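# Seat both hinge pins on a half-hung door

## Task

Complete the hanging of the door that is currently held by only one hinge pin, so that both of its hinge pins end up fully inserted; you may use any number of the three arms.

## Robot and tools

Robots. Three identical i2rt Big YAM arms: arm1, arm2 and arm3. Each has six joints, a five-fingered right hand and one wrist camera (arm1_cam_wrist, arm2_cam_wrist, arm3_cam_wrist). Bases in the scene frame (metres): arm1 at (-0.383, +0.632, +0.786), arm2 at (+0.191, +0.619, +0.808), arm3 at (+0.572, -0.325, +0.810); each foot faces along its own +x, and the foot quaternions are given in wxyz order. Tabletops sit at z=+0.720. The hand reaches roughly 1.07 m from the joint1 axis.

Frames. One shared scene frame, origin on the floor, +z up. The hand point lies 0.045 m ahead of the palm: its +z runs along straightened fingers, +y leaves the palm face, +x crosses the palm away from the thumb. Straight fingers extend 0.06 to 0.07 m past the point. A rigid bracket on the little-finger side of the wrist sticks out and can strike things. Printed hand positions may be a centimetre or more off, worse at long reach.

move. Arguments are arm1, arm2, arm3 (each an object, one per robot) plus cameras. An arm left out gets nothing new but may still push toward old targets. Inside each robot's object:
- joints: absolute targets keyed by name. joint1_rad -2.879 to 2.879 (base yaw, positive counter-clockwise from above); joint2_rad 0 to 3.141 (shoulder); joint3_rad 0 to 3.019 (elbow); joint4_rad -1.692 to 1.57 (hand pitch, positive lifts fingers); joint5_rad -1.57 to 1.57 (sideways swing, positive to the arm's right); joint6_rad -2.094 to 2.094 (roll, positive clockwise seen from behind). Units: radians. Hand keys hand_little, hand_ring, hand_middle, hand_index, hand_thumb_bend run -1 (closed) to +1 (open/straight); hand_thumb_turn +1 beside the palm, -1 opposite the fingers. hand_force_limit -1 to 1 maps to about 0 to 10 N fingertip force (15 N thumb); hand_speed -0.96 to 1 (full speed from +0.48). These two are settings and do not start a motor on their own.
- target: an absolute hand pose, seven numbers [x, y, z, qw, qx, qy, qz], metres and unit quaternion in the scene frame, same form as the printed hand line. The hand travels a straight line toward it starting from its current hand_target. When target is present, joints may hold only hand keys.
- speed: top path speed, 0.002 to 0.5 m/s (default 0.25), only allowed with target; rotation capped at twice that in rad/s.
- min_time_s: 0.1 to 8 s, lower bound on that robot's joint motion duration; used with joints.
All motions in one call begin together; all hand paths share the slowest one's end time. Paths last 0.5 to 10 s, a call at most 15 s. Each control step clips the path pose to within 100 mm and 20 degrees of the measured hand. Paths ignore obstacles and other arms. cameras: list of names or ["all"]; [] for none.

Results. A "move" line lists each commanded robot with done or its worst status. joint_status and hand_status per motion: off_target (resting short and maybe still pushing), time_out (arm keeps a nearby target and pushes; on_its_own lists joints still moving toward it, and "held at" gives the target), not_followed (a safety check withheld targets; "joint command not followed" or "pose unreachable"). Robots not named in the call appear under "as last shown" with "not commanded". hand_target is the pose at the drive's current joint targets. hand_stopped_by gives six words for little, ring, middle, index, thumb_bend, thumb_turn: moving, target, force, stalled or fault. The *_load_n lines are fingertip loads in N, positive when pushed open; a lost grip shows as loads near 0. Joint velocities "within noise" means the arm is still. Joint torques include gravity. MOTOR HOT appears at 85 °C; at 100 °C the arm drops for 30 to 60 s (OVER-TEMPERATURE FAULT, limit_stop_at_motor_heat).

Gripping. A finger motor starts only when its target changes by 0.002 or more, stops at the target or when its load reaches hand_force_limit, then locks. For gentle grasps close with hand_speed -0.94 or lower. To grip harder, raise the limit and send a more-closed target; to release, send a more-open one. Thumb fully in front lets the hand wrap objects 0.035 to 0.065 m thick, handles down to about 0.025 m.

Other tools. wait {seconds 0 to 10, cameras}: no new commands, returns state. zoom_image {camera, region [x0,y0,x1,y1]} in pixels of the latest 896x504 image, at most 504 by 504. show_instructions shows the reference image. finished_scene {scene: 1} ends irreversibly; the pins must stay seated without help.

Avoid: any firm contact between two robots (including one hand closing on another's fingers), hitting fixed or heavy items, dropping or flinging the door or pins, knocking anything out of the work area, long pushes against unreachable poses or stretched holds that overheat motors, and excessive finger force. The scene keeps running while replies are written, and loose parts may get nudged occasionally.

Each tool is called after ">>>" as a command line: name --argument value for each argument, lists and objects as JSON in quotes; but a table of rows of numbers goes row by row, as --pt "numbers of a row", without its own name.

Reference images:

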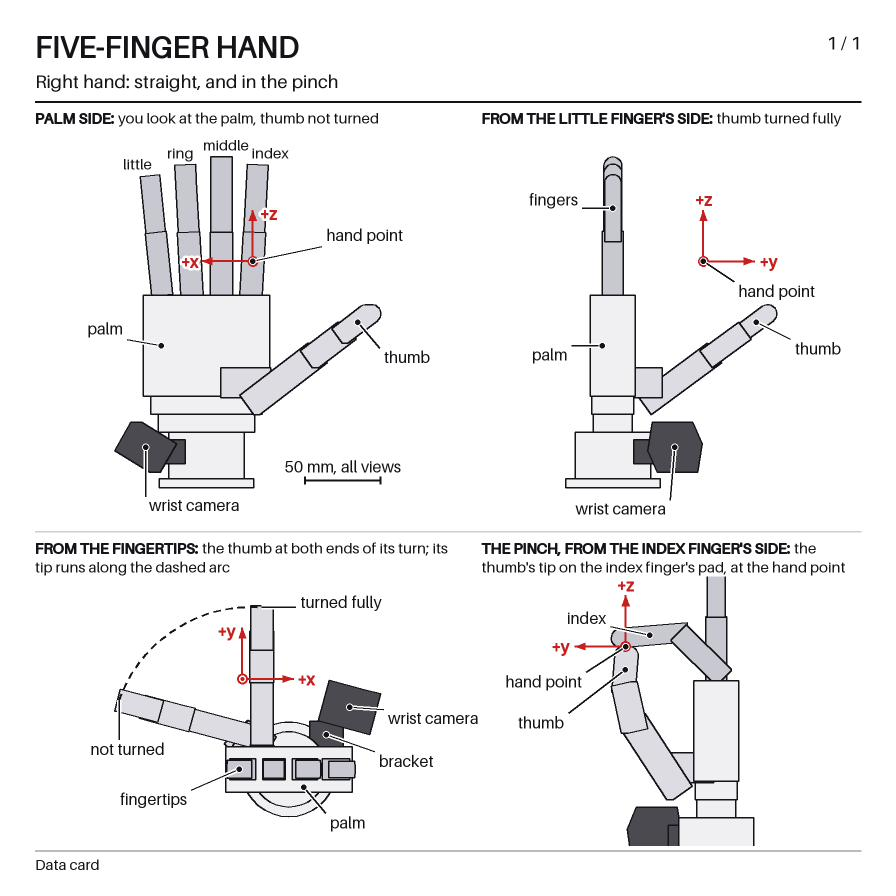

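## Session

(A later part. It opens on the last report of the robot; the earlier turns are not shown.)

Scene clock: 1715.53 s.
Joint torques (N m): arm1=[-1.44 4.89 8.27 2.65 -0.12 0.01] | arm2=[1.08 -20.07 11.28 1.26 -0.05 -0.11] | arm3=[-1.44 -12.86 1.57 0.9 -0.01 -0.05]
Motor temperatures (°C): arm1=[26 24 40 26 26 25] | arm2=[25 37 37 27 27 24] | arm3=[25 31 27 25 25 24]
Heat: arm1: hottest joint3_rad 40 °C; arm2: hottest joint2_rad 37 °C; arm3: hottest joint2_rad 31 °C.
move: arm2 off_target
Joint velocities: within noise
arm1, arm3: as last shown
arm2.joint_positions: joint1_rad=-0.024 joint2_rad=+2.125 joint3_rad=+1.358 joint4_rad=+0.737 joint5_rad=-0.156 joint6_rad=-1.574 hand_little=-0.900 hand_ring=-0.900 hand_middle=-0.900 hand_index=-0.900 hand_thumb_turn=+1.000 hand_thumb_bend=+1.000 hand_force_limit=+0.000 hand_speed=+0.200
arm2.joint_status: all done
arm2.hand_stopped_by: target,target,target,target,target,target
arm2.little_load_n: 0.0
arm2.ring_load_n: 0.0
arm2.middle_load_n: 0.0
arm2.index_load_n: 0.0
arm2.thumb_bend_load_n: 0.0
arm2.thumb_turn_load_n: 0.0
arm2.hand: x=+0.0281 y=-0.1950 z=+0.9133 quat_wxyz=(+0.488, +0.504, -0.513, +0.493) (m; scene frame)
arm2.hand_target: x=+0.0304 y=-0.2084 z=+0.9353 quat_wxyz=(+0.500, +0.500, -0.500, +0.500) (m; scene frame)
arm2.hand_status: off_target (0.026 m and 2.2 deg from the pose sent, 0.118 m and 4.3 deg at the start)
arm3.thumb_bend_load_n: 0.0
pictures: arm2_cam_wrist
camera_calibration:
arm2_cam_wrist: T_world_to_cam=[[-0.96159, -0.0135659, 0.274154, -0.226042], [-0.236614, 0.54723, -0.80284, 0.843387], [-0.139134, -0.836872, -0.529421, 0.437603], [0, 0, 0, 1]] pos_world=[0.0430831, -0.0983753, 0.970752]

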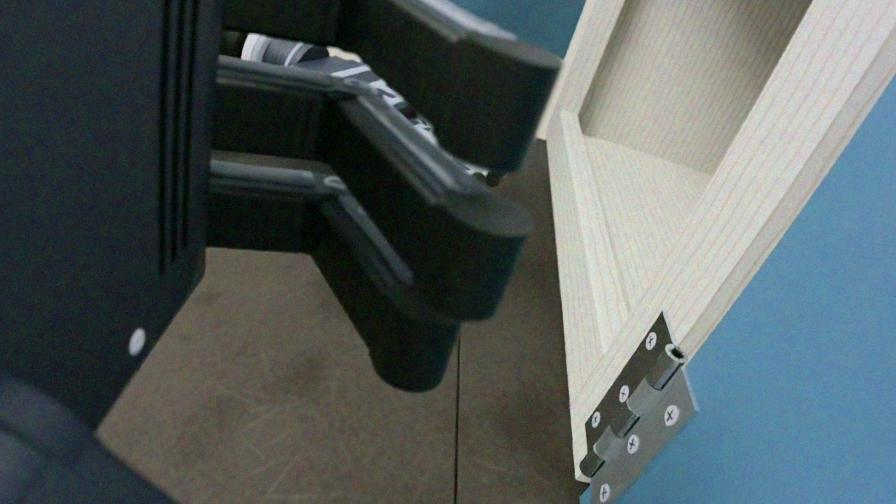

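>>> move --arm2 '{"joints": {"hand_index": 1, "hand_middle": 1, "hand_ring": 1, "hand_little": 1, "hand_speed": 0.3}}' --cameras '["arm2_cam_wrist", "arm3_cam_wrist"]'

>>> zoom_image --camera "arm2_cam_wrist" --region '[200, 0, 560, 240]'

>>> zoom_image --camera "arm2_cam_wrist" --region '[560, 300, 720, 504]'

Scene clock: 1727.10 s.
Joint torques (N m): arm1=[-1.44 4.84 8.25 2.66 -0.12 0] | arm2=[0.97 -19.96 11.29 1.32 -0.06 -0.09] | arm3=[-1.44 -12.86 1.58 0.88 -0.01 -0.05]
Motor temperatures (°C): arm1=[26 24 40 26 26 25] | arm2=[25 38 38 27 27 24] | arm3=[25 31 27 25 25 24]
Heat: arm1: hottest joint3_rad 40 °C; arm2: hottest joint2_rad 38 °C; arm3: hottest joint2_rad 31 °C.
move: arm2 done
Joint velocities: within noise
arm1, arm3: as last shown
arm2.joint_positions: joint1_rad=-0.024 joint2_rad=+2.125 joint3_rad=+1.358 joint4_rad=+0.737 joint5_rad=-0.156 joint6_rad=-1.574 hand_little=+1.000 hand_ring=+1.000 hand_middle=+1.000 hand_index=+1.000 hand_thumb_turn=+1.000 hand_thumb_bend=+1.000 hand_force_limit=+0.000 hand_speed=+0.300
arm2.joint_status: all done
arm2.hand_stopped_by: target,target,target,target,target,target
arm2.little_load_n: 0.0
arm2.ring_load_n: 0.0
arm2.middle_load_n: 0.0
arm2.index_load_n: 0.0
arm2.thumb_bend_load_n: 0.0
arm2.thumb_turn_load_n: 0.0
arm2.hand: x=+0.0280 y=-0.1950 z=+0.9133 quat_wxyz=(+0.489, +0.504, -0.513, +0.493) (m; scene frame)
arm2.hand_target: x=+0.0304 y=-0.2084 z=+0.9353 quat_wxyz=(+0.500, +0.500, -0.500, +0.500) (m; scene frame)
arm2.hand_status: not commanded
pictures: arm2_cam_wrist, arm3_cam_wrist
camera_calibration:
arm2_cam_wrist: T_world_to_cam=[[-0.961596, -0.0132199, 0.274151, -0.2261], [-0.236411, 0.547339, -0.802826, 0.843297], [-0.13944, -0.836807, -0.529444, 0.437715], [0, 0, 0, 1]] pos_world=[0.042983, -0.098275, 0.970752]
arm3_cam_wrist: T_world_to_cam=[[0.122043, 0.230936, -0.965285, 0.842621], [0.133202, -0.967567, -0.214641, -0.319378], [-0.983546, -0.102382, -0.148846, 0.212105], [0, 0, 0, 1]] pos_world=[0.148321, -0.481896, 0.776389]

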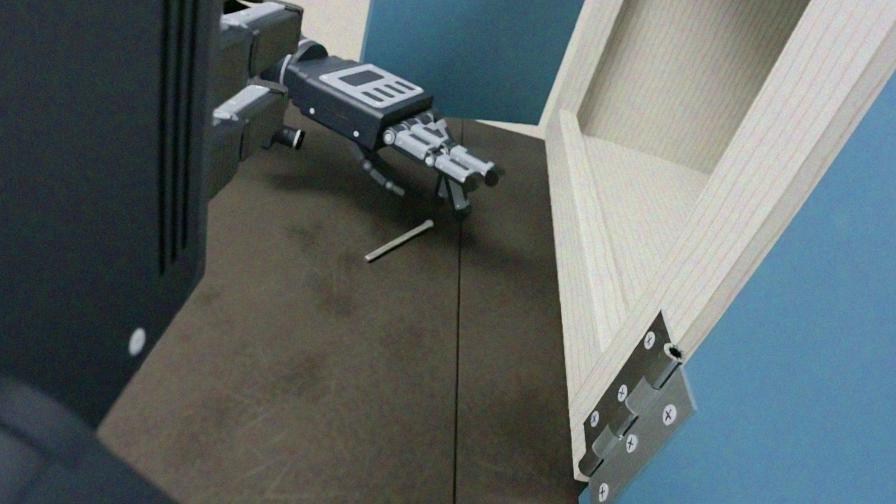

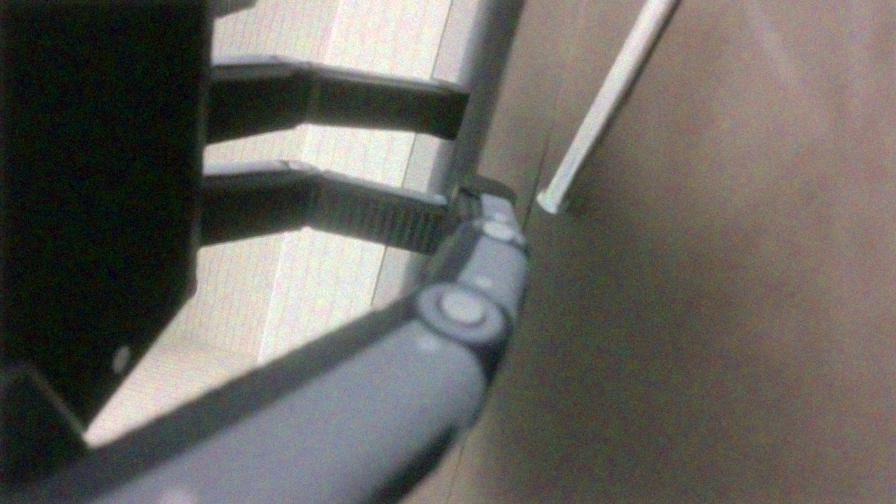

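Scaled by 1.400.

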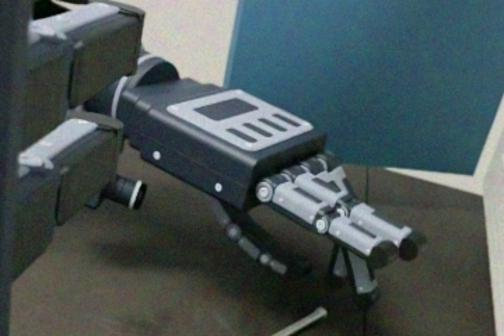

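Scaled by 2.471.

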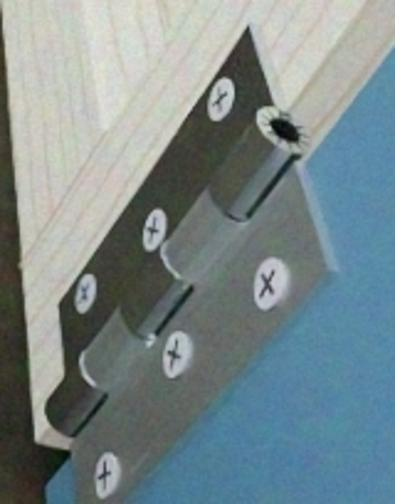

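>>> zoom_image --camera "arm2_cam_wrist" --region '[340, 120, 520, 280]'

Scaled by 2.800.

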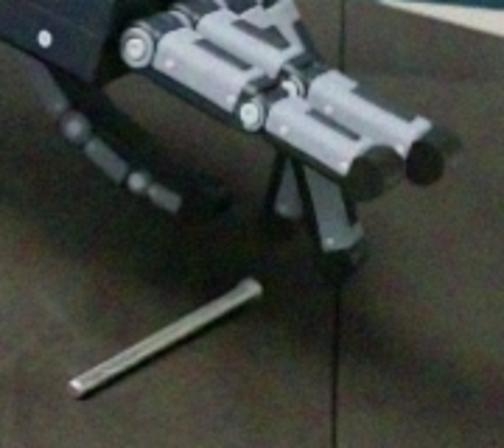

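>>> move --arm3 '{"target": [0.033, -0.4775, 0.757, 0.574, -0.605, -0.400, 0.380], "speed": 0.08}'

>>> move --arm3 '{"target": [0.033, -0.4775, 0.741, 0.574, -0.605, -0.400, 0.380], "speed": 0.05}' --cameras '["arm2_cam_wrist", "arm3_cam_wrist"]'

>>> zoom_image --camera "arm2_cam_wrist" --region '[340, 130, 500, 270]'

Scene clock: 1780.07 s.
Joint torques (N m): arm1=[-1.49 4.89 8.24 2.65 -0.12 0.01] | arm2=[0.97 -20.07 11.29 1.28 -0.06 -0.09] | arm3=[-1.55 -12.16 1.7 1.35 -0.02 -0.07]
Motor temperatures (°C): arm1=[26 24 40 26 26 25] | arm2=[25 38 39 27 27 24] | arm3=[25 32 27 25 25 24]
Heat: arm1: hottest joint3_rad 40 °C; arm2: hottest joint3_rad 39 °C; arm3: hottest joint2_rad 32 °C.
move: arm3 done
Joint velocities: within noise
arm1, arm2: as last shown
arm1.middle_load_n: -0.5
arm3.joint_positions: joint1_rad=+0.573 joint2_rad=+2.177 joint3_rad=+0.706 joint4_rad=+1.392 joint5_rad=+0.918 joint6_rad=+0.073 hand_little=+1.000 hand_ring=+1.000 hand_middle=+0.300 hand_index=-0.080 hand_thumb_turn=-1.000 hand_thumb_bend=+0.070 hand_force_limit=-0.600 hand_speed=+0.000
arm3.joint_status: not commanded
arm3.hand_stopped_by: target,target,target,target,target,target
arm3.little_load_n: 0.0
arm3.ring_load_n: -0.5
arm3.middle_load_n: 0.0
arm3.index_load_n: 0.0
arm3.thumb_bend_load_n: 0.0
arm3.thumb_turn_load_n: 0.0
arm3.hand: x=+0.0330 y=-0.4826 z=+0.7565 quat_wxyz=(-0.571, +0.606, +0.399, -0.384) (m; scene frame)
arm3.hand_target: x=+0.0330 y=-0.4775 z=+0.7569 quat_wxyz=(-0.574, +0.605, +0.400, -0.380) (m; scene frame)
arm3.hand_status: done (0.005 m and 0.6 deg from the pose sent, 0.016 m and 0.6 deg at the start)
pictures: none

Scene clock: 1781.03 s.
Joint torques (N m): arm1=[-1.44 4.84 8.24 2.65 -0.12 0] | arm2=[0.91 -20.07 11.29 1.29 -0.07 -0.09] | arm3=[-1.55 -10.64 2.7 2.09 -0.01 -0.06]
Motor temperatures (°C): arm1=[26 24 40 26 26 25] | arm2=[25 38 39 27 27 24] | arm3=[25 31 27 25 25 24]
Heat: arm1: hottest joint3_rad 40 °C; arm2: hottest joint3_rad 39 °C; arm3: hottest joint2_rad 31 °C.
move: arm3 done
Joint velocities: within noise
arm1, arm2: as last shown
arm1.middle_load_n: 0.0
arm2.ring_load_n: 0.5
arm3.joint_positions: joint1_rad=+0.573 joint2_rad=+2.208 joint3_rad=+0.706 joint4_rad=+1.409 joint5_rad=+0.918 joint6_rad=+0.073 hand_little=+1.000 hand_ring=+1.000 hand_middle=+0.300 hand_index=-0.080 hand_thumb_turn=-1.000 hand_thumb_bend=+0.070 hand_force_limit=-0.600 hand_speed=+0.000
arm3.joint_status: not commanded
arm3.hand_stopped_by: target,target,target,target,target,target
arm3.little_load_n: 0.0
arm3.ring_load_n: 0.0
arm3.middle_load_n: 0.0
arm3.index_load_n: 0.0
arm3.thumb_bend_load_n: 0.0
arm3.thumb_turn_load_n: 0.0
arm3.hand: x=+0.0370 y=-0.4803 z=+0.7438 quat_wxyz=(-0.571, +0.606, +0.404, -0.379) (m; scene frame)
arm3.hand_target: x=+0.0331 y=-0.4774 z=+0.7411 quat_wxyz=(-0.574, +0.605, +0.400, -0.380) (m; scene frame)
arm3.hand_status: done (0.006 m and 0.6 deg from the pose sent, 0.016 m and 0.6 deg at the start)
pictures: arm2_cam_wrist, arm3_cam_wrist
camera_calibration:
arm2_cam_wrist: T_world_to_cam=[[-0.961596, -0.0132199, 0.274151, -0.2261], [-0.236411, 0.547339, -0.802826, 0.843297], [-0.13944, -0.836807, -0.529444, 0.437715], [0, 0, 0, 1]] pos_world=[0.042983, -0.098275, 0.970752]
arm3_cam_wrist: T_world_to_cam=[[0.135298, 0.237313, -0.961965, 0.82761], [0.136904, -0.966057, -0.219068, -0.306499], [-0.981301, -0.102057, -0.163195, 0.22045], [0, 0, 0, 1]] pos_world=[0.146314, -0.47, 0.764964]

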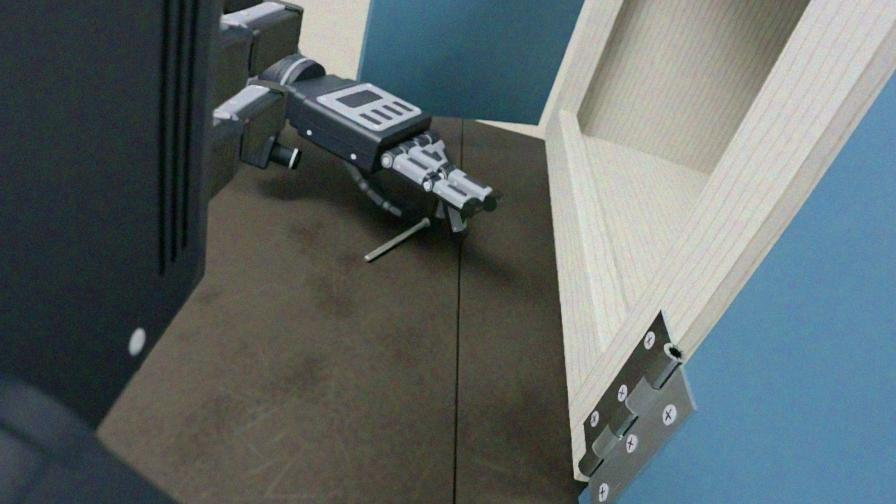

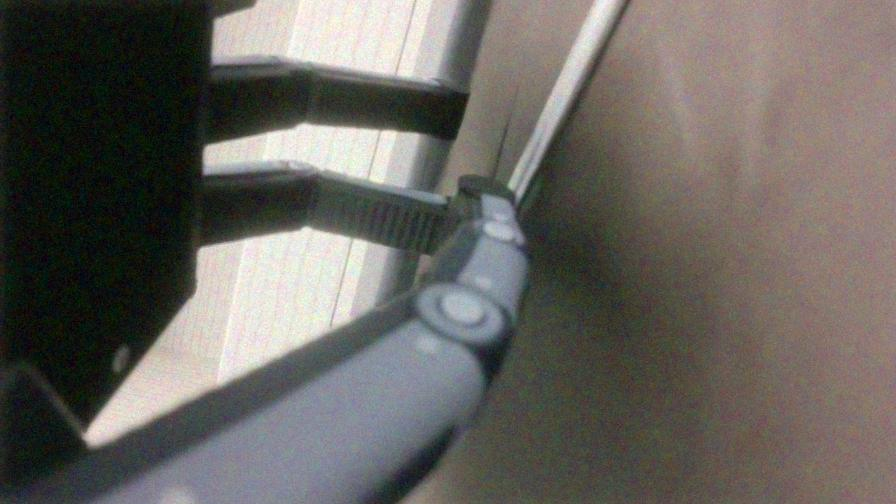

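Scaled by 3.150.

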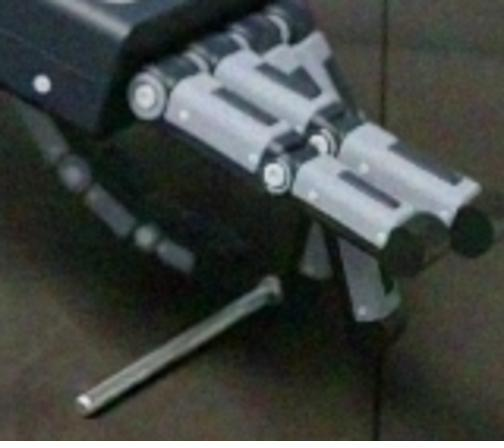

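>>> move --arm3 '{"target": [0.032, -0.478, 0.729, 0.574, -0.605, -0.400, 0.380], "speed": 0.05}' --cameras '["arm2_cam_wrist", "arm3_cam_wrist"]'

>>> zoom_image --camera "arm2_cam_wrist" --region '[380, 170, 480, 260]'

Scene clock: 1790.20 s.
Joint torques (N m): arm1=[-1.44 4.84 8.27 2.63 -0.12 0.01] | arm2=[0.97 -20.07 11.29 1.29 -0.06 -0.09] | arm3=[-1.55 -9.88 2.99 1.78 -0.03 -0.07]
Motor temperatures (°C): arm1=[26 24 40 26 26 25] | arm2=[25 38 39 27 27 24] | arm3=[25 31 27 25 25 24]
Heat: arm1: hottest joint3_rad 40 °C; arm2: hottest joint3_rad 39 °C; arm3: hottest joint2_rad 31 °C.
move: arm3 done
Joint velocities: within noise
arm1, arm2: as last shown
arm2.ring_load_n: 0.0
arm2.index_load_n: -0.5
arm3.joint_positions: joint1_rad=+0.573 joint2_rad=+2.236 joint3_rad=+0.716 joint4_rad=+1.440 joint5_rad=+0.918 joint6_rad=+0.073 hand_little=+1.000 hand_ring=+1.000 hand_middle=+0.300 hand_index=-0.080 hand_thumb_turn=-1.000 hand_thumb_bend=+0.070 hand_force_limit=-0.600 hand_speed=+0.000
arm3.joint_status: not commanded
arm3.hand_stopped_by: target,target,target,target,target,target
arm3.little_load_n: 0.0
arm3.ring_load_n: 0.0
arm3.middle_load_n: 0.0
arm3.index_load_n: -0.5
arm3.thumb_bend_load_n: 0.0
arm3.thumb_turn_load_n: 0.0
arm3.hand: x=+0.0357 y=-0.4811 z=+0.7383 quat_wxyz=(-0.571, +0.606, +0.399, -0.384) (m; scene frame)
arm3.hand_target: x=+0.0323 y=-0.4778 z=+0.7291 quat_wxyz=(-0.574, +0.605, +0.400, -0.380) (m; scene frame)
arm3.hand_status: done (0.010 m and 0.6 deg from the pose sent, 0.016 m and 0.6 deg at the start)
pictures: arm2_cam_wrist, arm3_cam_wrist
camera_calibration:
arm2_cam_wrist: T_world_to_cam=[[-0.961596, -0.0132199, 0.274151, -0.2261], [-0.236411, 0.547339, -0.802826, 0.843297], [-0.13944, -0.836807, -0.529444, 0.437715], [0, 0, 0, 1]] pos_world=[0.042983, -0.098275, 0.970752]
arm3_cam_wrist: T_world_to_cam=[[0.124154, 0.230861, -0.965033, 0.822179], [0.134365, -0.967511, -0.214168, -0.312476], [-0.983124, -0.103076, -0.15114, 0.208938], [0, 0, 0, 1]] pos_world=[0.145321, -0.470597, 0.758086]

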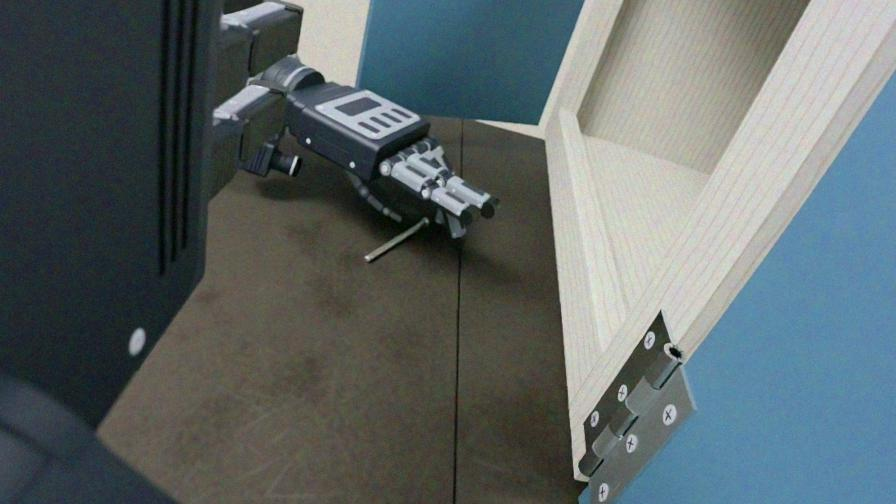

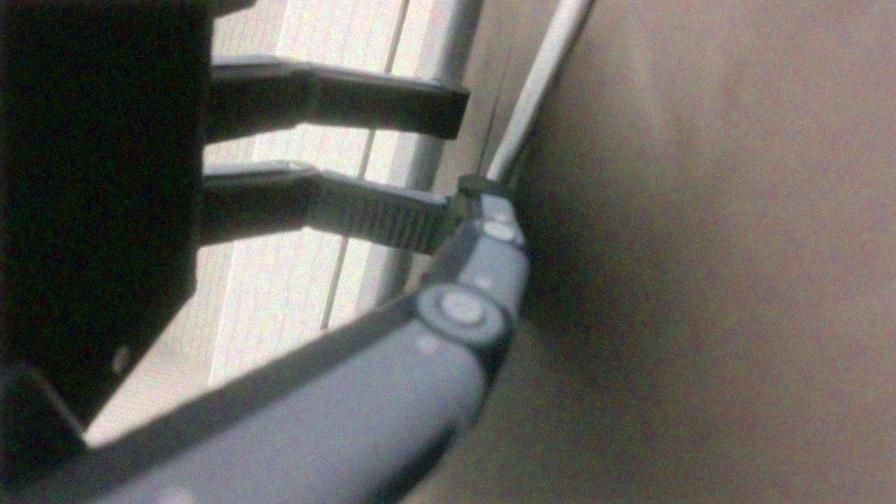

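Scaled by 5.040.

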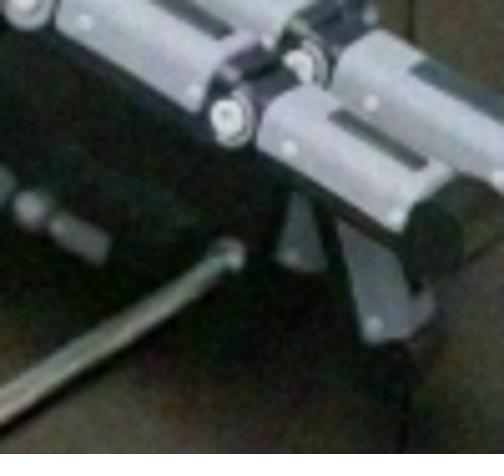

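>>> move --arm3 '{"joints": {"hand_index": -0.3, "hand_speed": -0.93, "hand_force_limit": -0.6}}' --cameras '["arm2_cam_wrist", "arm3_cam_wrist"]'

>>> zoom_image --camera "arm2_cam_wrist" --region '[380, 170, 480, 260]'

Scene clock: 1797.30 s.
Joint torques (N m): arm1=[-1.49 4.89 8.27 2.65 -0.12 0] | arm2=[0.91 -20.07 11.3 1.26 -0.07 -0.09] | arm3=[-1.44 -9.99 2.52 1.78 -0.03 -0.06]
Motor temperatures (°C): arm1=[26 24 40 26 26 25] | arm2=[25 38 39 27 27 24] | arm3=[25 31 27 25 25 24]
Heat: arm1: hottest joint3_rad 40 °C; arm2: hottest joint3_rad 39 °C; arm3: hottest joint2_rad 31 °C.
move: arm3 off_target
Joint velocities: within noise
arm1, arm2: as last shown
arm2.index_load_n: 0.0
arm3.joint_positions: joint1_rad=+0.572 joint2_rad=+2.237 joint3_rad=+0.722 joint4_rad=+1.440 joint5_rad=+0.918 joint6_rad=+0.073 hand_little=+1.000 hand_ring=+1.000 hand_middle=+0.300 hand_index=-0.164 hand_thumb_turn=-1.000 hand_thumb_bend=+0.070 hand_force_limit=-0.600 hand_speed=-0.930
arm3.joint_status: hand_index off_target (ended at -0.164, target -0.300); the others done
arm3.hand_stopped_by: target,target,target,force,target,target
arm3.little_load_n: 0.0
arm3.ring_load_n: 0.0
arm3.middle_load_n: 0.0
arm3.index_load_n: 2.0
arm3.thumb_bend_load_n: 0.0
arm3.thumb_turn_load_n: -0.5
arm3.hand: x=+0.0331 y=-0.4817 z=+0.7394 quat_wxyz=(-0.572, +0.606, +0.397, -0.386) (m; scene frame)
arm3.hand_target: x=+0.0324 y=-0.4779 z=+0.7291 quat_wxyz=(-0.574, +0.605, +0.400, -0.380) (m; scene frame)
arm3.hand_status: not commanded
pictures: arm2_cam_wrist, arm3_cam_wrist
camera_calibration:
arm2_cam_wrist: T_world_to_cam=[[-0.961596, -0.0132199, 0.274151, -0.2261], [-0.236411, 0.547339, -0.802826, 0.843297], [-0.13944, -0.836807, -0.529444, 0.437715], [0, 0, 0, 1]] pos_world=[0.042983, -0.098275, 0.970752]
arm3_cam_wrist: T_world_to_cam=[[0.119763, 0.227904, -0.96629, 0.823341], [0.131885, -0.968322, -0.212037, -0.314336], [-0.984004, -0.102045, -0.146026, 0.20312], [0, 0, 0, 1]] pos_world=[0.142722, -0.471293, 0.758596]

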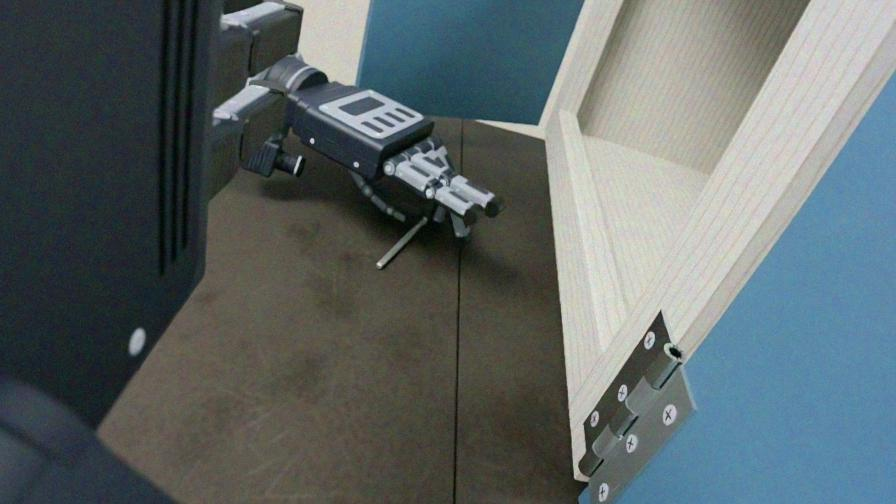

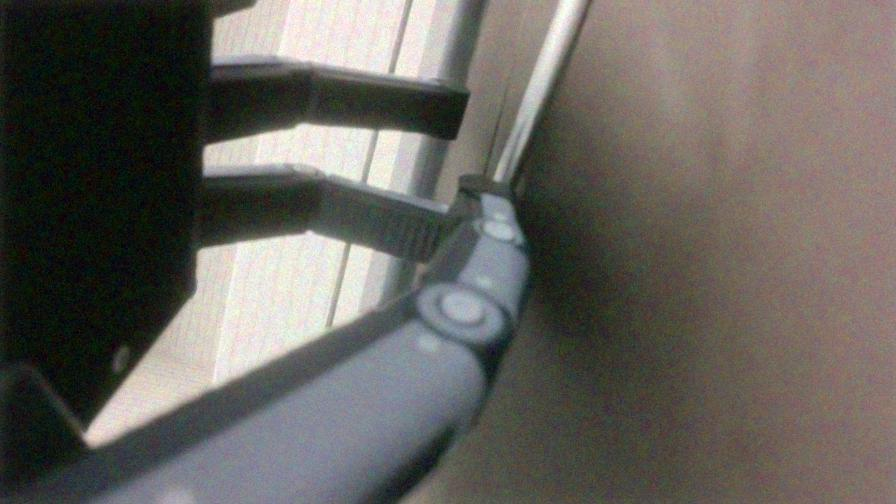

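Scaled by 5.040.

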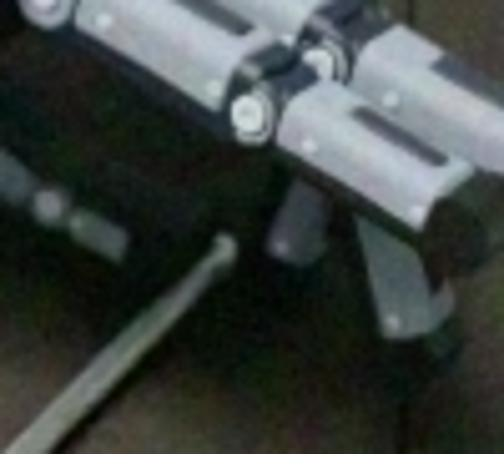

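>>> move --arm3 '{"target": [0.032, -0.478, 0.745, 0.574, -0.605, -0.400, 0.380], "speed": 0.03}' --cameras '["arm2_cam_wrist", "arm3_cam_wrist"]'

>>> zoom_image --camera "arm2_cam_wrist" --region '[360, 150, 480, 280]'

Scene clock: 1809.37 s.
Joint torques (N m): arm1=[-1.55 4.84 8.27 2.65 -0.13 0.01] | arm2=[0.97 -20.13 11.3 1.29 -0.07 -0.09] | arm3=[-1.44 -13.51 1.28 0.8 -0.03 -0.07]
Motor temperatures (°C): arm1=[26 24 40 26 26 25] | arm2=[25 39 40 27 27 24] | arm3=[25 31 27 25 25 24]
Heat: arm1: hottest joint3_rad 40 °C; arm2: hottest joint3_rad 40 °C; arm3: hottest joint2_rad 31 °C.
move: arm3 done
Joint velocities: within noise
arm1, arm2: as last shown
arm3.joint_positions: joint1_rad=+0.572 joint2_rad=+2.234 joint3_rad=+0.722 joint4_rad=+1.433 joint5_rad=+0.918 joint6_rad=+0.073 hand_little=+1.000 hand_ring=+1.000 hand_middle=+0.300 hand_index=-0.164 hand_thumb_turn=-1.000 hand_thumb_bend=+0.070 hand_force_limit=-0.600 hand_speed=-0.930
arm3.joint_status: not commanded
arm3.hand_stopped_by: target,target,target,force,target,target
arm3.little_load_n: 0.0
arm3.ring_load_n: 0.0
arm3.middle_load_n: 0.0
arm3.index_load_n: 1.5
arm3.thumb_bend_load_n: 0.0
arm3.thumb_turn_load_n: -0.5
arm3.hand: x=+0.0329 y=-0.4817 z=+0.7396 quat_wxyz=(-0.572, +0.606, +0.398, -0.384) (m; scene frame)
arm3.hand_target: x=+0.0321 y=-0.4780 z=+0.7449 quat_wxyz=(-0.574, +0.605, +0.400, -0.380) (m; scene frame)
arm3.hand_status: done (0.007 m and 0.6 deg from the pose sent, 0.007 m and 0.8 deg at the start)
pictures: arm2_cam_wrist, arm3_cam_wrist
camera_calibration:
arm2_cam_wrist: T_world_to_cam=[[-0.961596, -0.0132199, 0.274151, -0.2261], [-0.236411, 0.547339, -0.802826, 0.843297], [-0.13944, -0.836807, -0.529444, 0.437715], [0, 0, 0, 1]] pos_world=[0.042983, -0.098275, 0.970752]
arm3_cam_wrist: T_world_to_cam=[[0.123056, 0.230153, -0.965343, 0.823832], [0.132678, -0.967819, -0.213831, -0.312796], [-0.983491, -0.101766, -0.149632, 0.205794], [0, 0, 0, 1]] pos_world=[0.14252, -0.471395, 0.759189]

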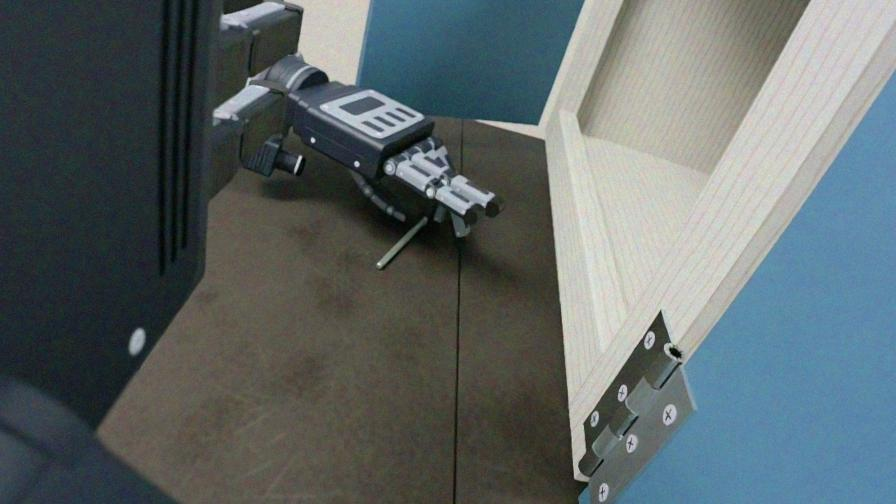

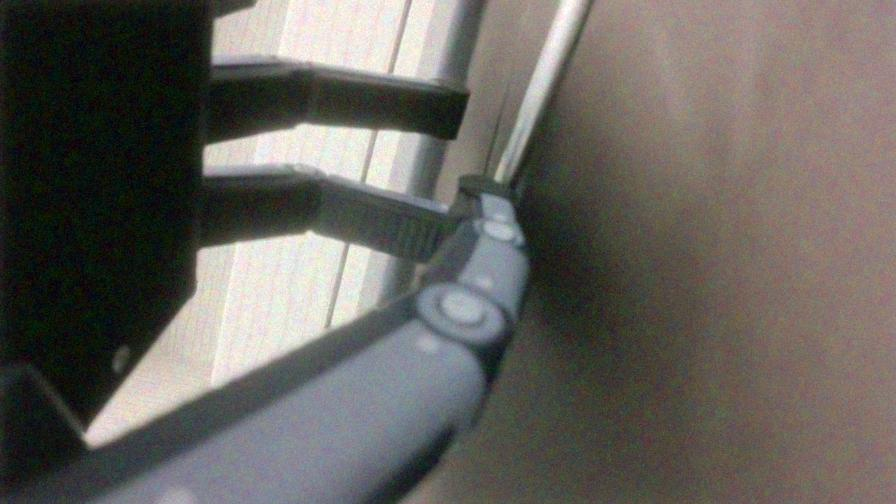

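Scaled by 3.877.

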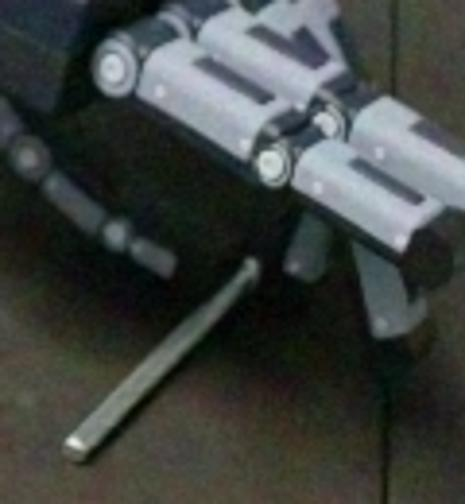

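>>> move --arm3 '{"target": [0.032, -0.478, 0.762, 0.574, -0.605, -0.400, 0.380], "speed": 0.03}' --cameras '["arm2_cam_wrist", "arm3_cam_wrist"]'

>>> zoom_image --camera "arm2_cam_wrist" --region '[360, 150, 480, 280]'

Scene clock: 1824.63 s.
Joint torques (N m): arm1=[-1.44 4.89 8.25 2.63 -0.13 0.01] | arm2=[0.85 -20.01 11.29 1.29 -0.07 -0.09] | arm3=[-1.44 -13.39 1.5 0.92 0 -0.06]
Motor temperatures (°C): arm1=[26 24 40 26 26 25] | arm2=[25 39 40 27 27 24] | arm3=[25 31 27 25 25 24]
Heat: arm1: hottest joint3_rad 40 °C; arm2: hottest joint3_rad 40 °C; arm3: hottest joint2_rad 31 °C.
move: arm3 done
Joint velocities: within noise
arm1.joint_positions: joint1_rad=+0.341 joint2_rad=+0.633 joint3_rad=+1.483 joint4_rad=-1.120 joint5_rad=+0.125 joint6_rad=-1.102 hand_little=+1.000 hand_ring=+1.000 hand_middle=+1.000 hand_index=+1.000 hand_thumb_turn=+1.000 hand_thumb_bend=+1.000 hand_force_limit=+0.000 hand_speed=-0.800
arm1.joint_status: not commanded
arm1.hand_stopped_by: target,target,target,target,target,target
arm1.little_load_n: 0.0
arm1.ring_load_n: 0.0
arm1.middle_load_n: 0.0
arm1.index_load_n: 0.0
arm1.thumb_bend_load_n: 0.0
arm1.thumb_turn_load_n: 0.0
arm1.hand: x=-0.3319 y=+0.3842 z=+1.3607 quat_wxyz=(+0.238, +0.532, -0.590, +0.559) (m; scene frame)
arm1.hand_target: x=-0.3302 y=+0.3853 z=+1.3736 quat_wxyz=(+0.239, +0.526, -0.580, +0.574) (m; scene frame)
arm1.hand_status: not commanded
arm2: as last shown
arm3.joint_positions: joint1_rad=+0.572 joint2_rad=+2.177 joint3_rad=+0.707 joint4_rad=+1.390 joint5_rad=+0.918 joint6_rad=+0.071 hand_little=+1.000 hand_ring=+1.000 hand_middle=+0.300 hand_index=-0.164 hand_thumb_turn=-1.000 hand_thumb_bend=+0.070 hand_force_limit=-0.600 hand_speed=-0.930
arm3.joint_status: not commanded
arm3.hand_stopped_by: target,target,target,force,target,target
arm3.little_load_n: 0.0
arm3.ring_load_n: 0.0
arm3.middle_load_n: 0.0
arm3.index_load_n: 0.0
arm3.thumb_bend_load_n: 0.5
arm3.thumb_turn_load_n: 0.0
arm3.hand: x=+0.0326 y=-0.4820 z=+0.7559 quat_wxyz=(-0.572, +0.605, +0.400, -0.383) (m; scene frame)
arm3.hand_target: x=+0.0321 y=-0.4781 z=+0.7619 quat_wxyz=(-0.574, +0.605, +0.400, -0.380) (m; scene frame)
arm3.hand_status: done (0.007 m and 0.5 deg from the pose sent, 0.023 m and 0.6 deg at the start)
pictures: arm2_cam_wrist, arm3_cam_wrist
camera_calibration:
arm2_cam_wrist: T_world_to_cam=[[-0.961596, -0.0132199, 0.274151, -0.2261], [-0.236411, 0.547339, -0.802826, 0.843297], [-0.13944, -0.836807, -0.529444, 0.437715], [0, 0, 0, 1]] pos_world=[0.042983, -0.098275, 0.970752]
arm3_cam_wrist: T_world_to_cam=[[0.125506, 0.232533, -0.964457, 0.84013], [0.134044, -0.967204, -0.215752, -0.307783], [-0.982996, -0.102202, -0.152559, 0.209873], [0, 0, 0, 1]] pos_world=[0.142119, -0.471597, 0.775882]

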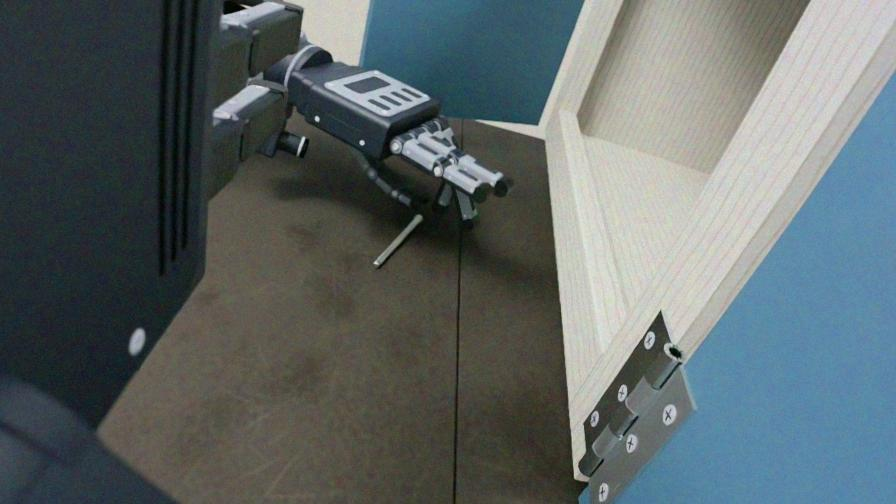

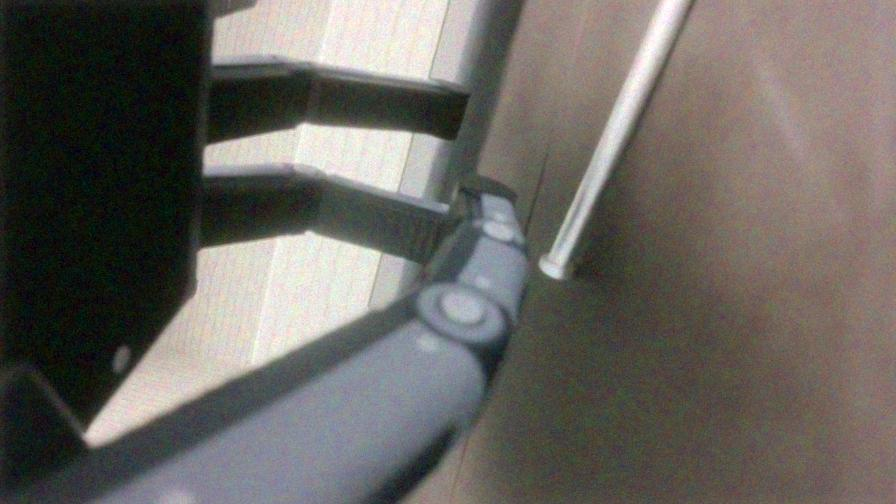

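Scaled by 3.877.

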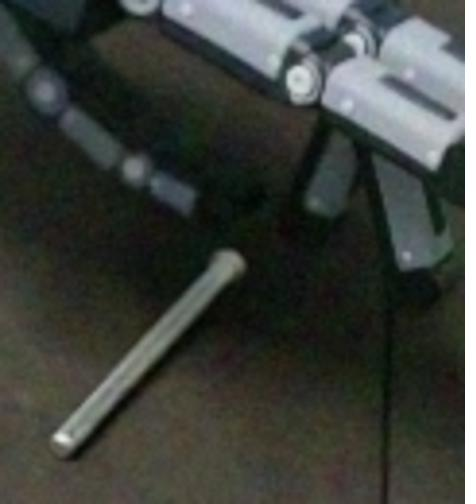

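>>> move --arm3 '{"target": [0.0425, -0.482, 0.762, 0.574, -0.605, -0.400, 0.380], "speed": 0.08, "joints": {"hand_index": -0.06, "hand_thumb_bend": 0.13, "hand_speed": 0.0}}'

>>> move --arm3 '{"target": [0.0425, -0.482, 0.730, 0.574, -0.605, -0.400, 0.380], "speed": 0.05}' --cameras '["arm2_cam_wrist", "arm3_cam_wrist"]'

>>> zoom_image --camera "arm2_cam_wrist" --region '[360, 150, 480, 280]'

Scene clock: 1918.67 s.
Joint torques (N m): arm1=[-1.44 4.84 8.25 2.66 -0.13 0.01] | arm2=[0.97 -20.07 11.32 1.29 -0.07 -0.1] | arm3=[-0.15 -13.39 1.43 1.42 0.14 -0.03]
Motor temperatures (°C): arm1=[26 24 40 26 26 25] | arm2=[25 39 40 27 27 24] | arm3=[25 31 27 25 25 24]
Heat: arm1: hottest joint3_rad 40 °C; arm2: hottest joint3_rad 40 °C; arm3: hottest joint2_rad 31 °C.
move: arm3 off_target
Joint velocities: within noise
arm1, arm2: as last shown
arm3.joint_positions: joint1_rad=+0.576 joint2_rad=+2.177 joint3_rad=+0.687 joint4_rad=+1.390 joint5_rad=+0.935 joint6_rad=+0.071 hand_little=+1.000 hand_ring=+1.000 hand_middle=+0.300 hand_index=-0.060 hand_thumb_turn=-1.000 hand_thumb_bend=+0.130 hand_force_limit=-0.600 hand_speed=+0.000
arm3.joint_status: all done
arm3.hand_stopped_by: target,target,target,target,target,target
arm3.little_load_n: 0.0
arm3.ring_load_n: 0.0
arm3.middle_load_n: 0.0
arm3.index_load_n: 0.0
arm3.thumb_bend_load_n: 0.0
arm3.thumb_turn_load_n: 0.0
arm3.hand: x=+0.0420 y=-0.4761 z=+0.7511 quat_wxyz=(-0.574, +0.608, +0.403, -0.372) (m; scene frame)
arm3.hand_target: x=+0.0425 y=-0.4820 z=+0.7618 quat_wxyz=(-0.574, +0.605, +0.400, -0.380) (m; scene frame)
arm3.hand_status: off_target (0.012 m and 1.0 deg from the pose sent, 0.012 m and 0.5 deg at the start)
pictures: none

Scene clock: 1919.80 s.
Joint torques (N m): arm1=[-1.44 4.89 8.25 2.63 -0.12 0.01] | arm2=[1.03 -20.01 11.29 1.31 -0.07 -0.09] | arm3=[-0.21 -9.64 2.84 1.77 -0.03 -0.02]
Motor temperatures (°C): arm1=[26 24 40 26 26 25] | arm2=[25 39 40 27 27 24] | arm3=[25 31 27 25 25 24]
Heat: arm1: hottest joint3_rad 40 °C; arm2: hottest joint3_rad 40 °C; arm3: hottest joint2_rad 31 °C.
move: arm3 off_target
Joint velocities: within noise
arm1: as last shown
arm2.joint_positions: joint1_rad=-0.024 joint2_rad=+2.125 joint3_rad=+1.358 joint4_rad=+0.737 joint5_rad=-0.156 joint6_rad=-1.574 hand_little=+1.000 hand_ring=+1.000 hand_middle=+1.000 hand_index=+1.000 hand_thumb_turn=+1.000 hand_thumb_bend=+1.000 hand_force_limit=+0.000 hand_speed=+0.300
arm2.joint_status: not commanded
arm2.hand_stopped_by: target,target,target,target,target,target
arm2.little_load_n: 0.0
arm2.ring_load_n: 0.0
arm2.middle_load_n: 0.0
arm2.index_load_n: 0.0
arm2.thumb_bend_load_n: 0.0
arm2.thumb_turn_load_n: 0.0
arm2.hand: x=+0.0280 y=-0.1950 z=+0.9133 quat_wxyz=(+0.489, +0.504, -0.513, +0.493) (m; scene frame)
arm2.hand_target: x=+0.0304 y=-0.2084 z=+0.9353 quat_wxyz=(+0.500, +0.500, -0.500, +0.500) (m; scene frame)
arm2.hand_status: not commanded
arm3.joint_positions: joint1_rad=+0.577 joint2_rad=+2.231 joint3_rad=+0.697 joint4_rad=+1.454 joint5_rad=+0.940 joint6_rad=+0.072 hand_little=+1.000 hand_ring=+1.000 hand_middle=+0.300 hand_index=-0.060 hand_thumb_turn=-1.000 hand_thumb_bend=+0.129 hand_force_limit=-0.600 hand_speed=+0.000
arm3.joint_status: not commanded
arm3.hand_stopped_by: target,target,target,target,target,target
arm3.little_load_n: 0.0
arm3.ring_load_n: 0.0
arm3.middle_load_n: 0.0
arm3.index_load_n: 0.0
arm3.thumb_bend_load_n: -1.5
arm3.thumb_turn_load_n: -1.0
arm3.hand: x=+0.0431 y=-0.4755 z=+0.7397 quat_wxyz=(-0.575, +0.608, +0.395, -0.379) (m; scene frame)
arm3.hand_target: x=+0.0428 y=-0.4819 z=+0.7302 quat_wxyz=(-0.574, +0.605, +0.400, -0.380) (m; scene frame)
arm3.hand_status: off_target (0.012 m and 0.8 deg from the pose sent, 0.022 m and 1.0 deg at the start)
pictures: arm2_cam_wrist, arm3_cam_wrist
camera_calibration:
arm2_cam_wrist: T_world_to_cam=[[-0.961596, -0.0132199, 0.274151, -0.2261], [-0.236411, 0.547339, -0.802826, 0.843297], [-0.13944, -0.836807, -0.529444, 0.437715], [0, 0, 0, 1]] pos_world=[0.042983, -0.098275, 0.970752]
arm3_cam_wrist: T_world_to_cam=[[0.128127, 0.231335, -0.9644, 0.820907], [0.117558, -0.969102, -0.216845, -0.305932], [-0.984766, -0.0855895, -0.151363, 0.225547], [0, 0, 0, 1]] pos_world=[0.152895, -0.467079, 0.759482]

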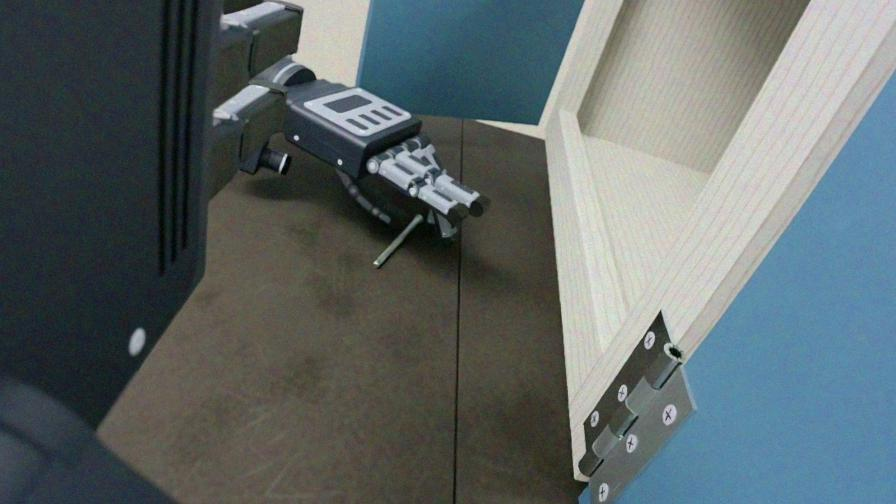

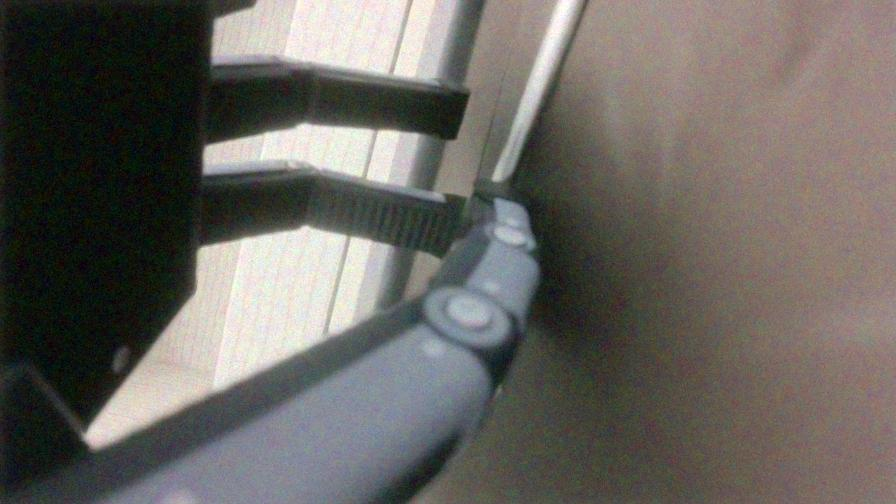

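Scaled by 3.877.

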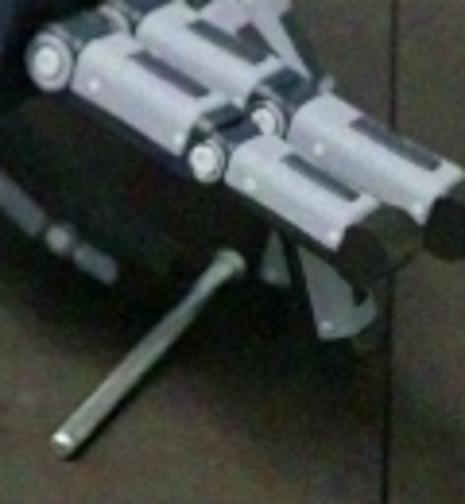

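>>> move --arm3 '{"target": [0.0435, -0.4915, 0.766, 0.574, -0.605, -0.400, 0.380], "speed": 0.08}'

>>> move --arm3 '{"target": [0.0435, -0.4915, 0.744, 0.574, -0.605, -0.400, 0.380], "speed": 0.05}' --cameras '["arm2_cam_wrist", "arm3_cam_wrist"]'

>>> zoom_image --camera "arm2_cam_wrist" --region '[360, 150, 480, 280]'

Scene clock: 1934.47 s.
Joint torques (N m): arm1=[-1.44 4.84 8.24 2.67 -0.12 0.01] | arm2=[0.97 -20.07 11.3 1.29 -0.07 -0.09] | arm3=[-0.26 -12.75 1.58 0.9 0.13 0]
Motor temperatures (°C): arm1=[26 24 40 26 26 25] | arm2=[25 39 40 27 27 24] | arm3=[25 30 27 25 25 24]
Heat: arm1: hottest joint3_rad 40 °C; arm2: hottest joint3_rad 40 °C; arm3: hottest joint2_rad 30 °C.
move: arm3 done
Joint velocities: within noise
arm1, arm2: as last shown
arm1.index_load_n: -0.5
arm3.joint_positions: joint1_rad=+0.599 joint2_rad=+2.155 joint3_rad=+0.694 joint4_rad=+1.381 joint5_rad=+0.957 joint6_rad=+0.072 hand_little=+1.000 hand_ring=+1.000 hand_middle=+0.300 hand_index=-0.060 hand_thumb_turn=-1.000 hand_thumb_bend=+0.130 hand_force_limit=-0.600 hand_speed=+0.000
arm3.joint_status: not commanded
arm3.hand_stopped_by: target,target,target,target,target,target
arm3.little_load_n: 0.0
arm3.ring_load_n: 0.0
arm3.middle_load_n: 0.0
arm3.index_load_n: 0.0
arm3.thumb_bend_load_n: 0.0
arm3.thumb_turn_load_n: 0.0
arm3.hand: x=+0.0405 y=-0.4878 z=+0.7632 quat_wxyz=(-0.575, +0.607, +0.396, -0.380) (m; scene frame)
arm3.hand_target: x=+0.0435 y=-0.4914 z=+0.7660 quat_wxyz=(-0.574, +0.605, +0.400, -0.380) (m; scene frame)
arm3.hand_status: done (0.006 m and 0.6 deg from the pose sent, 0.031 m and 0.8 deg at the start)
pictures: none

Scene clock: 1935.53 s.
Joint torques (N m): arm1=[-1.44 4.89 8.27 2.65 -0.12 0.01] | arm2=[0.91 -20.01 11.32 1.29 -0.07 -0.1] | arm3=[-0.21 -10.64 2.88 2.04 0.14 0.01]
Motor temperatures (°C): arm1=[26 24 40 26 26 25] | arm2=[25 39 40 27 27 24] | arm3=[25 30 27 25 25 24]
Heat: arm1: hottest joint3_rad 40 °C; arm2: hottest joint3_rad 40 °C; arm3: hottest joint2_rad 30 °C.
move: arm3 done
Joint velocities: within noise
arm1, arm2: as last shown
arm1.index_load_n: 0.0
arm2.thumb_turn_load_n: 0.5
arm3.joint_positions: joint1_rad=+0.599 joint2_rad=+2.198 joint3_rad=+0.694 joint4_rad=+1.401 joint5_rad=+0.957 joint6_rad=+0.072 hand_little=+1.000 hand_ring=+1.000 hand_middle=+0.300 hand_index=-0.060 hand_thumb_turn=-1.000 hand_thumb_bend=+0.130 hand_force_limit=-0.600 hand_speed=+0.000
arm3.joint_status: not commanded
arm3.hand_stopped_by: target,target,target,target,target,target
arm3.little_load_n: 0.0
arm3.ring_load_n: 0.0
arm3.middle_load_n: 0.0
arm3.index_load_n: 0.0
arm3.thumb_bend_load_n: 0.0
arm3.thumb_turn_load_n: -0.5
arm3.hand: x=+0.0462 y=-0.4843 z=+0.7449 quat_wxyz=(-0.575, +0.607, +0.404, -0.371) (m; scene frame)
arm3.hand_target: x=+0.0437 y=-0.4913 z=+0.7440 quat_wxyz=(-0.574, +0.605, +0.400, -0.380) (m; scene frame)
arm3.hand_status: done (0.008 m and 1.1 deg from the pose sent, 0.020 m and 0.6 deg at the start)
pictures: arm2_cam_wrist, arm3_cam_wrist
camera_calibration:
arm2_cam_wrist: T_world_to_cam=[[-0.961596, -0.0132199, 0.274151, -0.2261], [-0.236411, 0.547339, -0.802826, 0.843297], [-0.13944, -0.836807, -0.529444, 0.437715], [0, 0, 0, 1]] pos_world=[0.042983, -0.098275, 0.970752]
arm3_cam_wrist: T_world_to_cam=[[0.145238, 0.244547, -0.958699, 0.828891], [0.125949, -0.965659, -0.227241, -0.304585], [-0.981347, -0.0877435, -0.171051, 0.242029], [0, 0, 0, 1]] pos_world=[0.155491, -0.475591, 0.766842]

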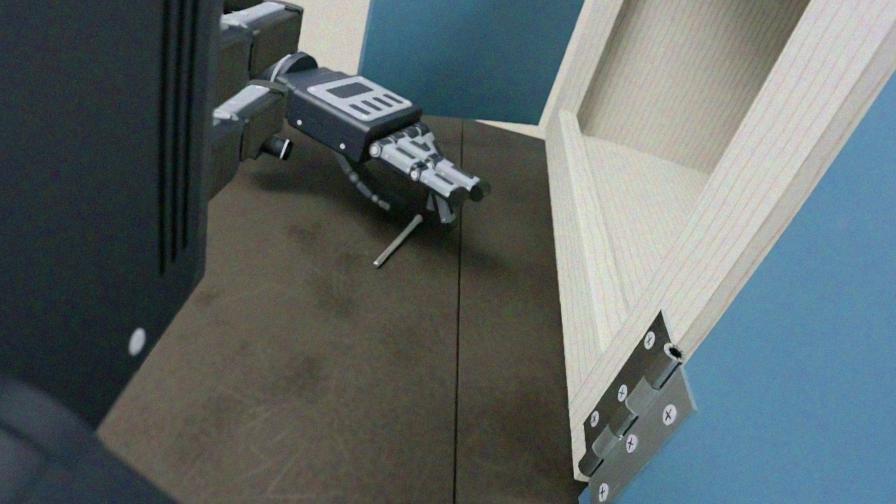

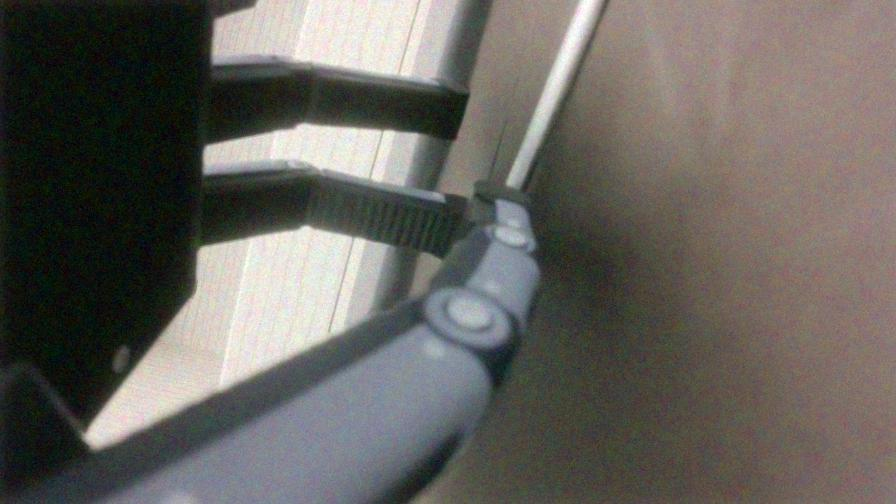

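Scaled by 3.877.

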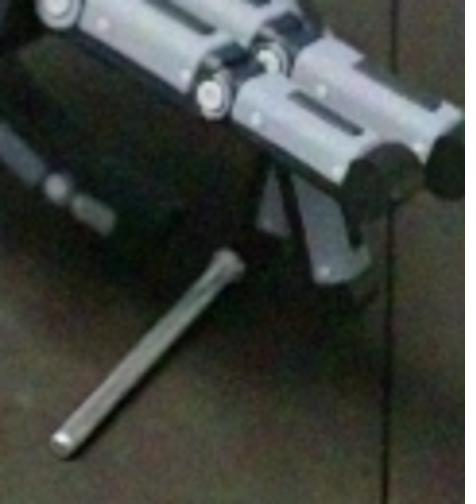

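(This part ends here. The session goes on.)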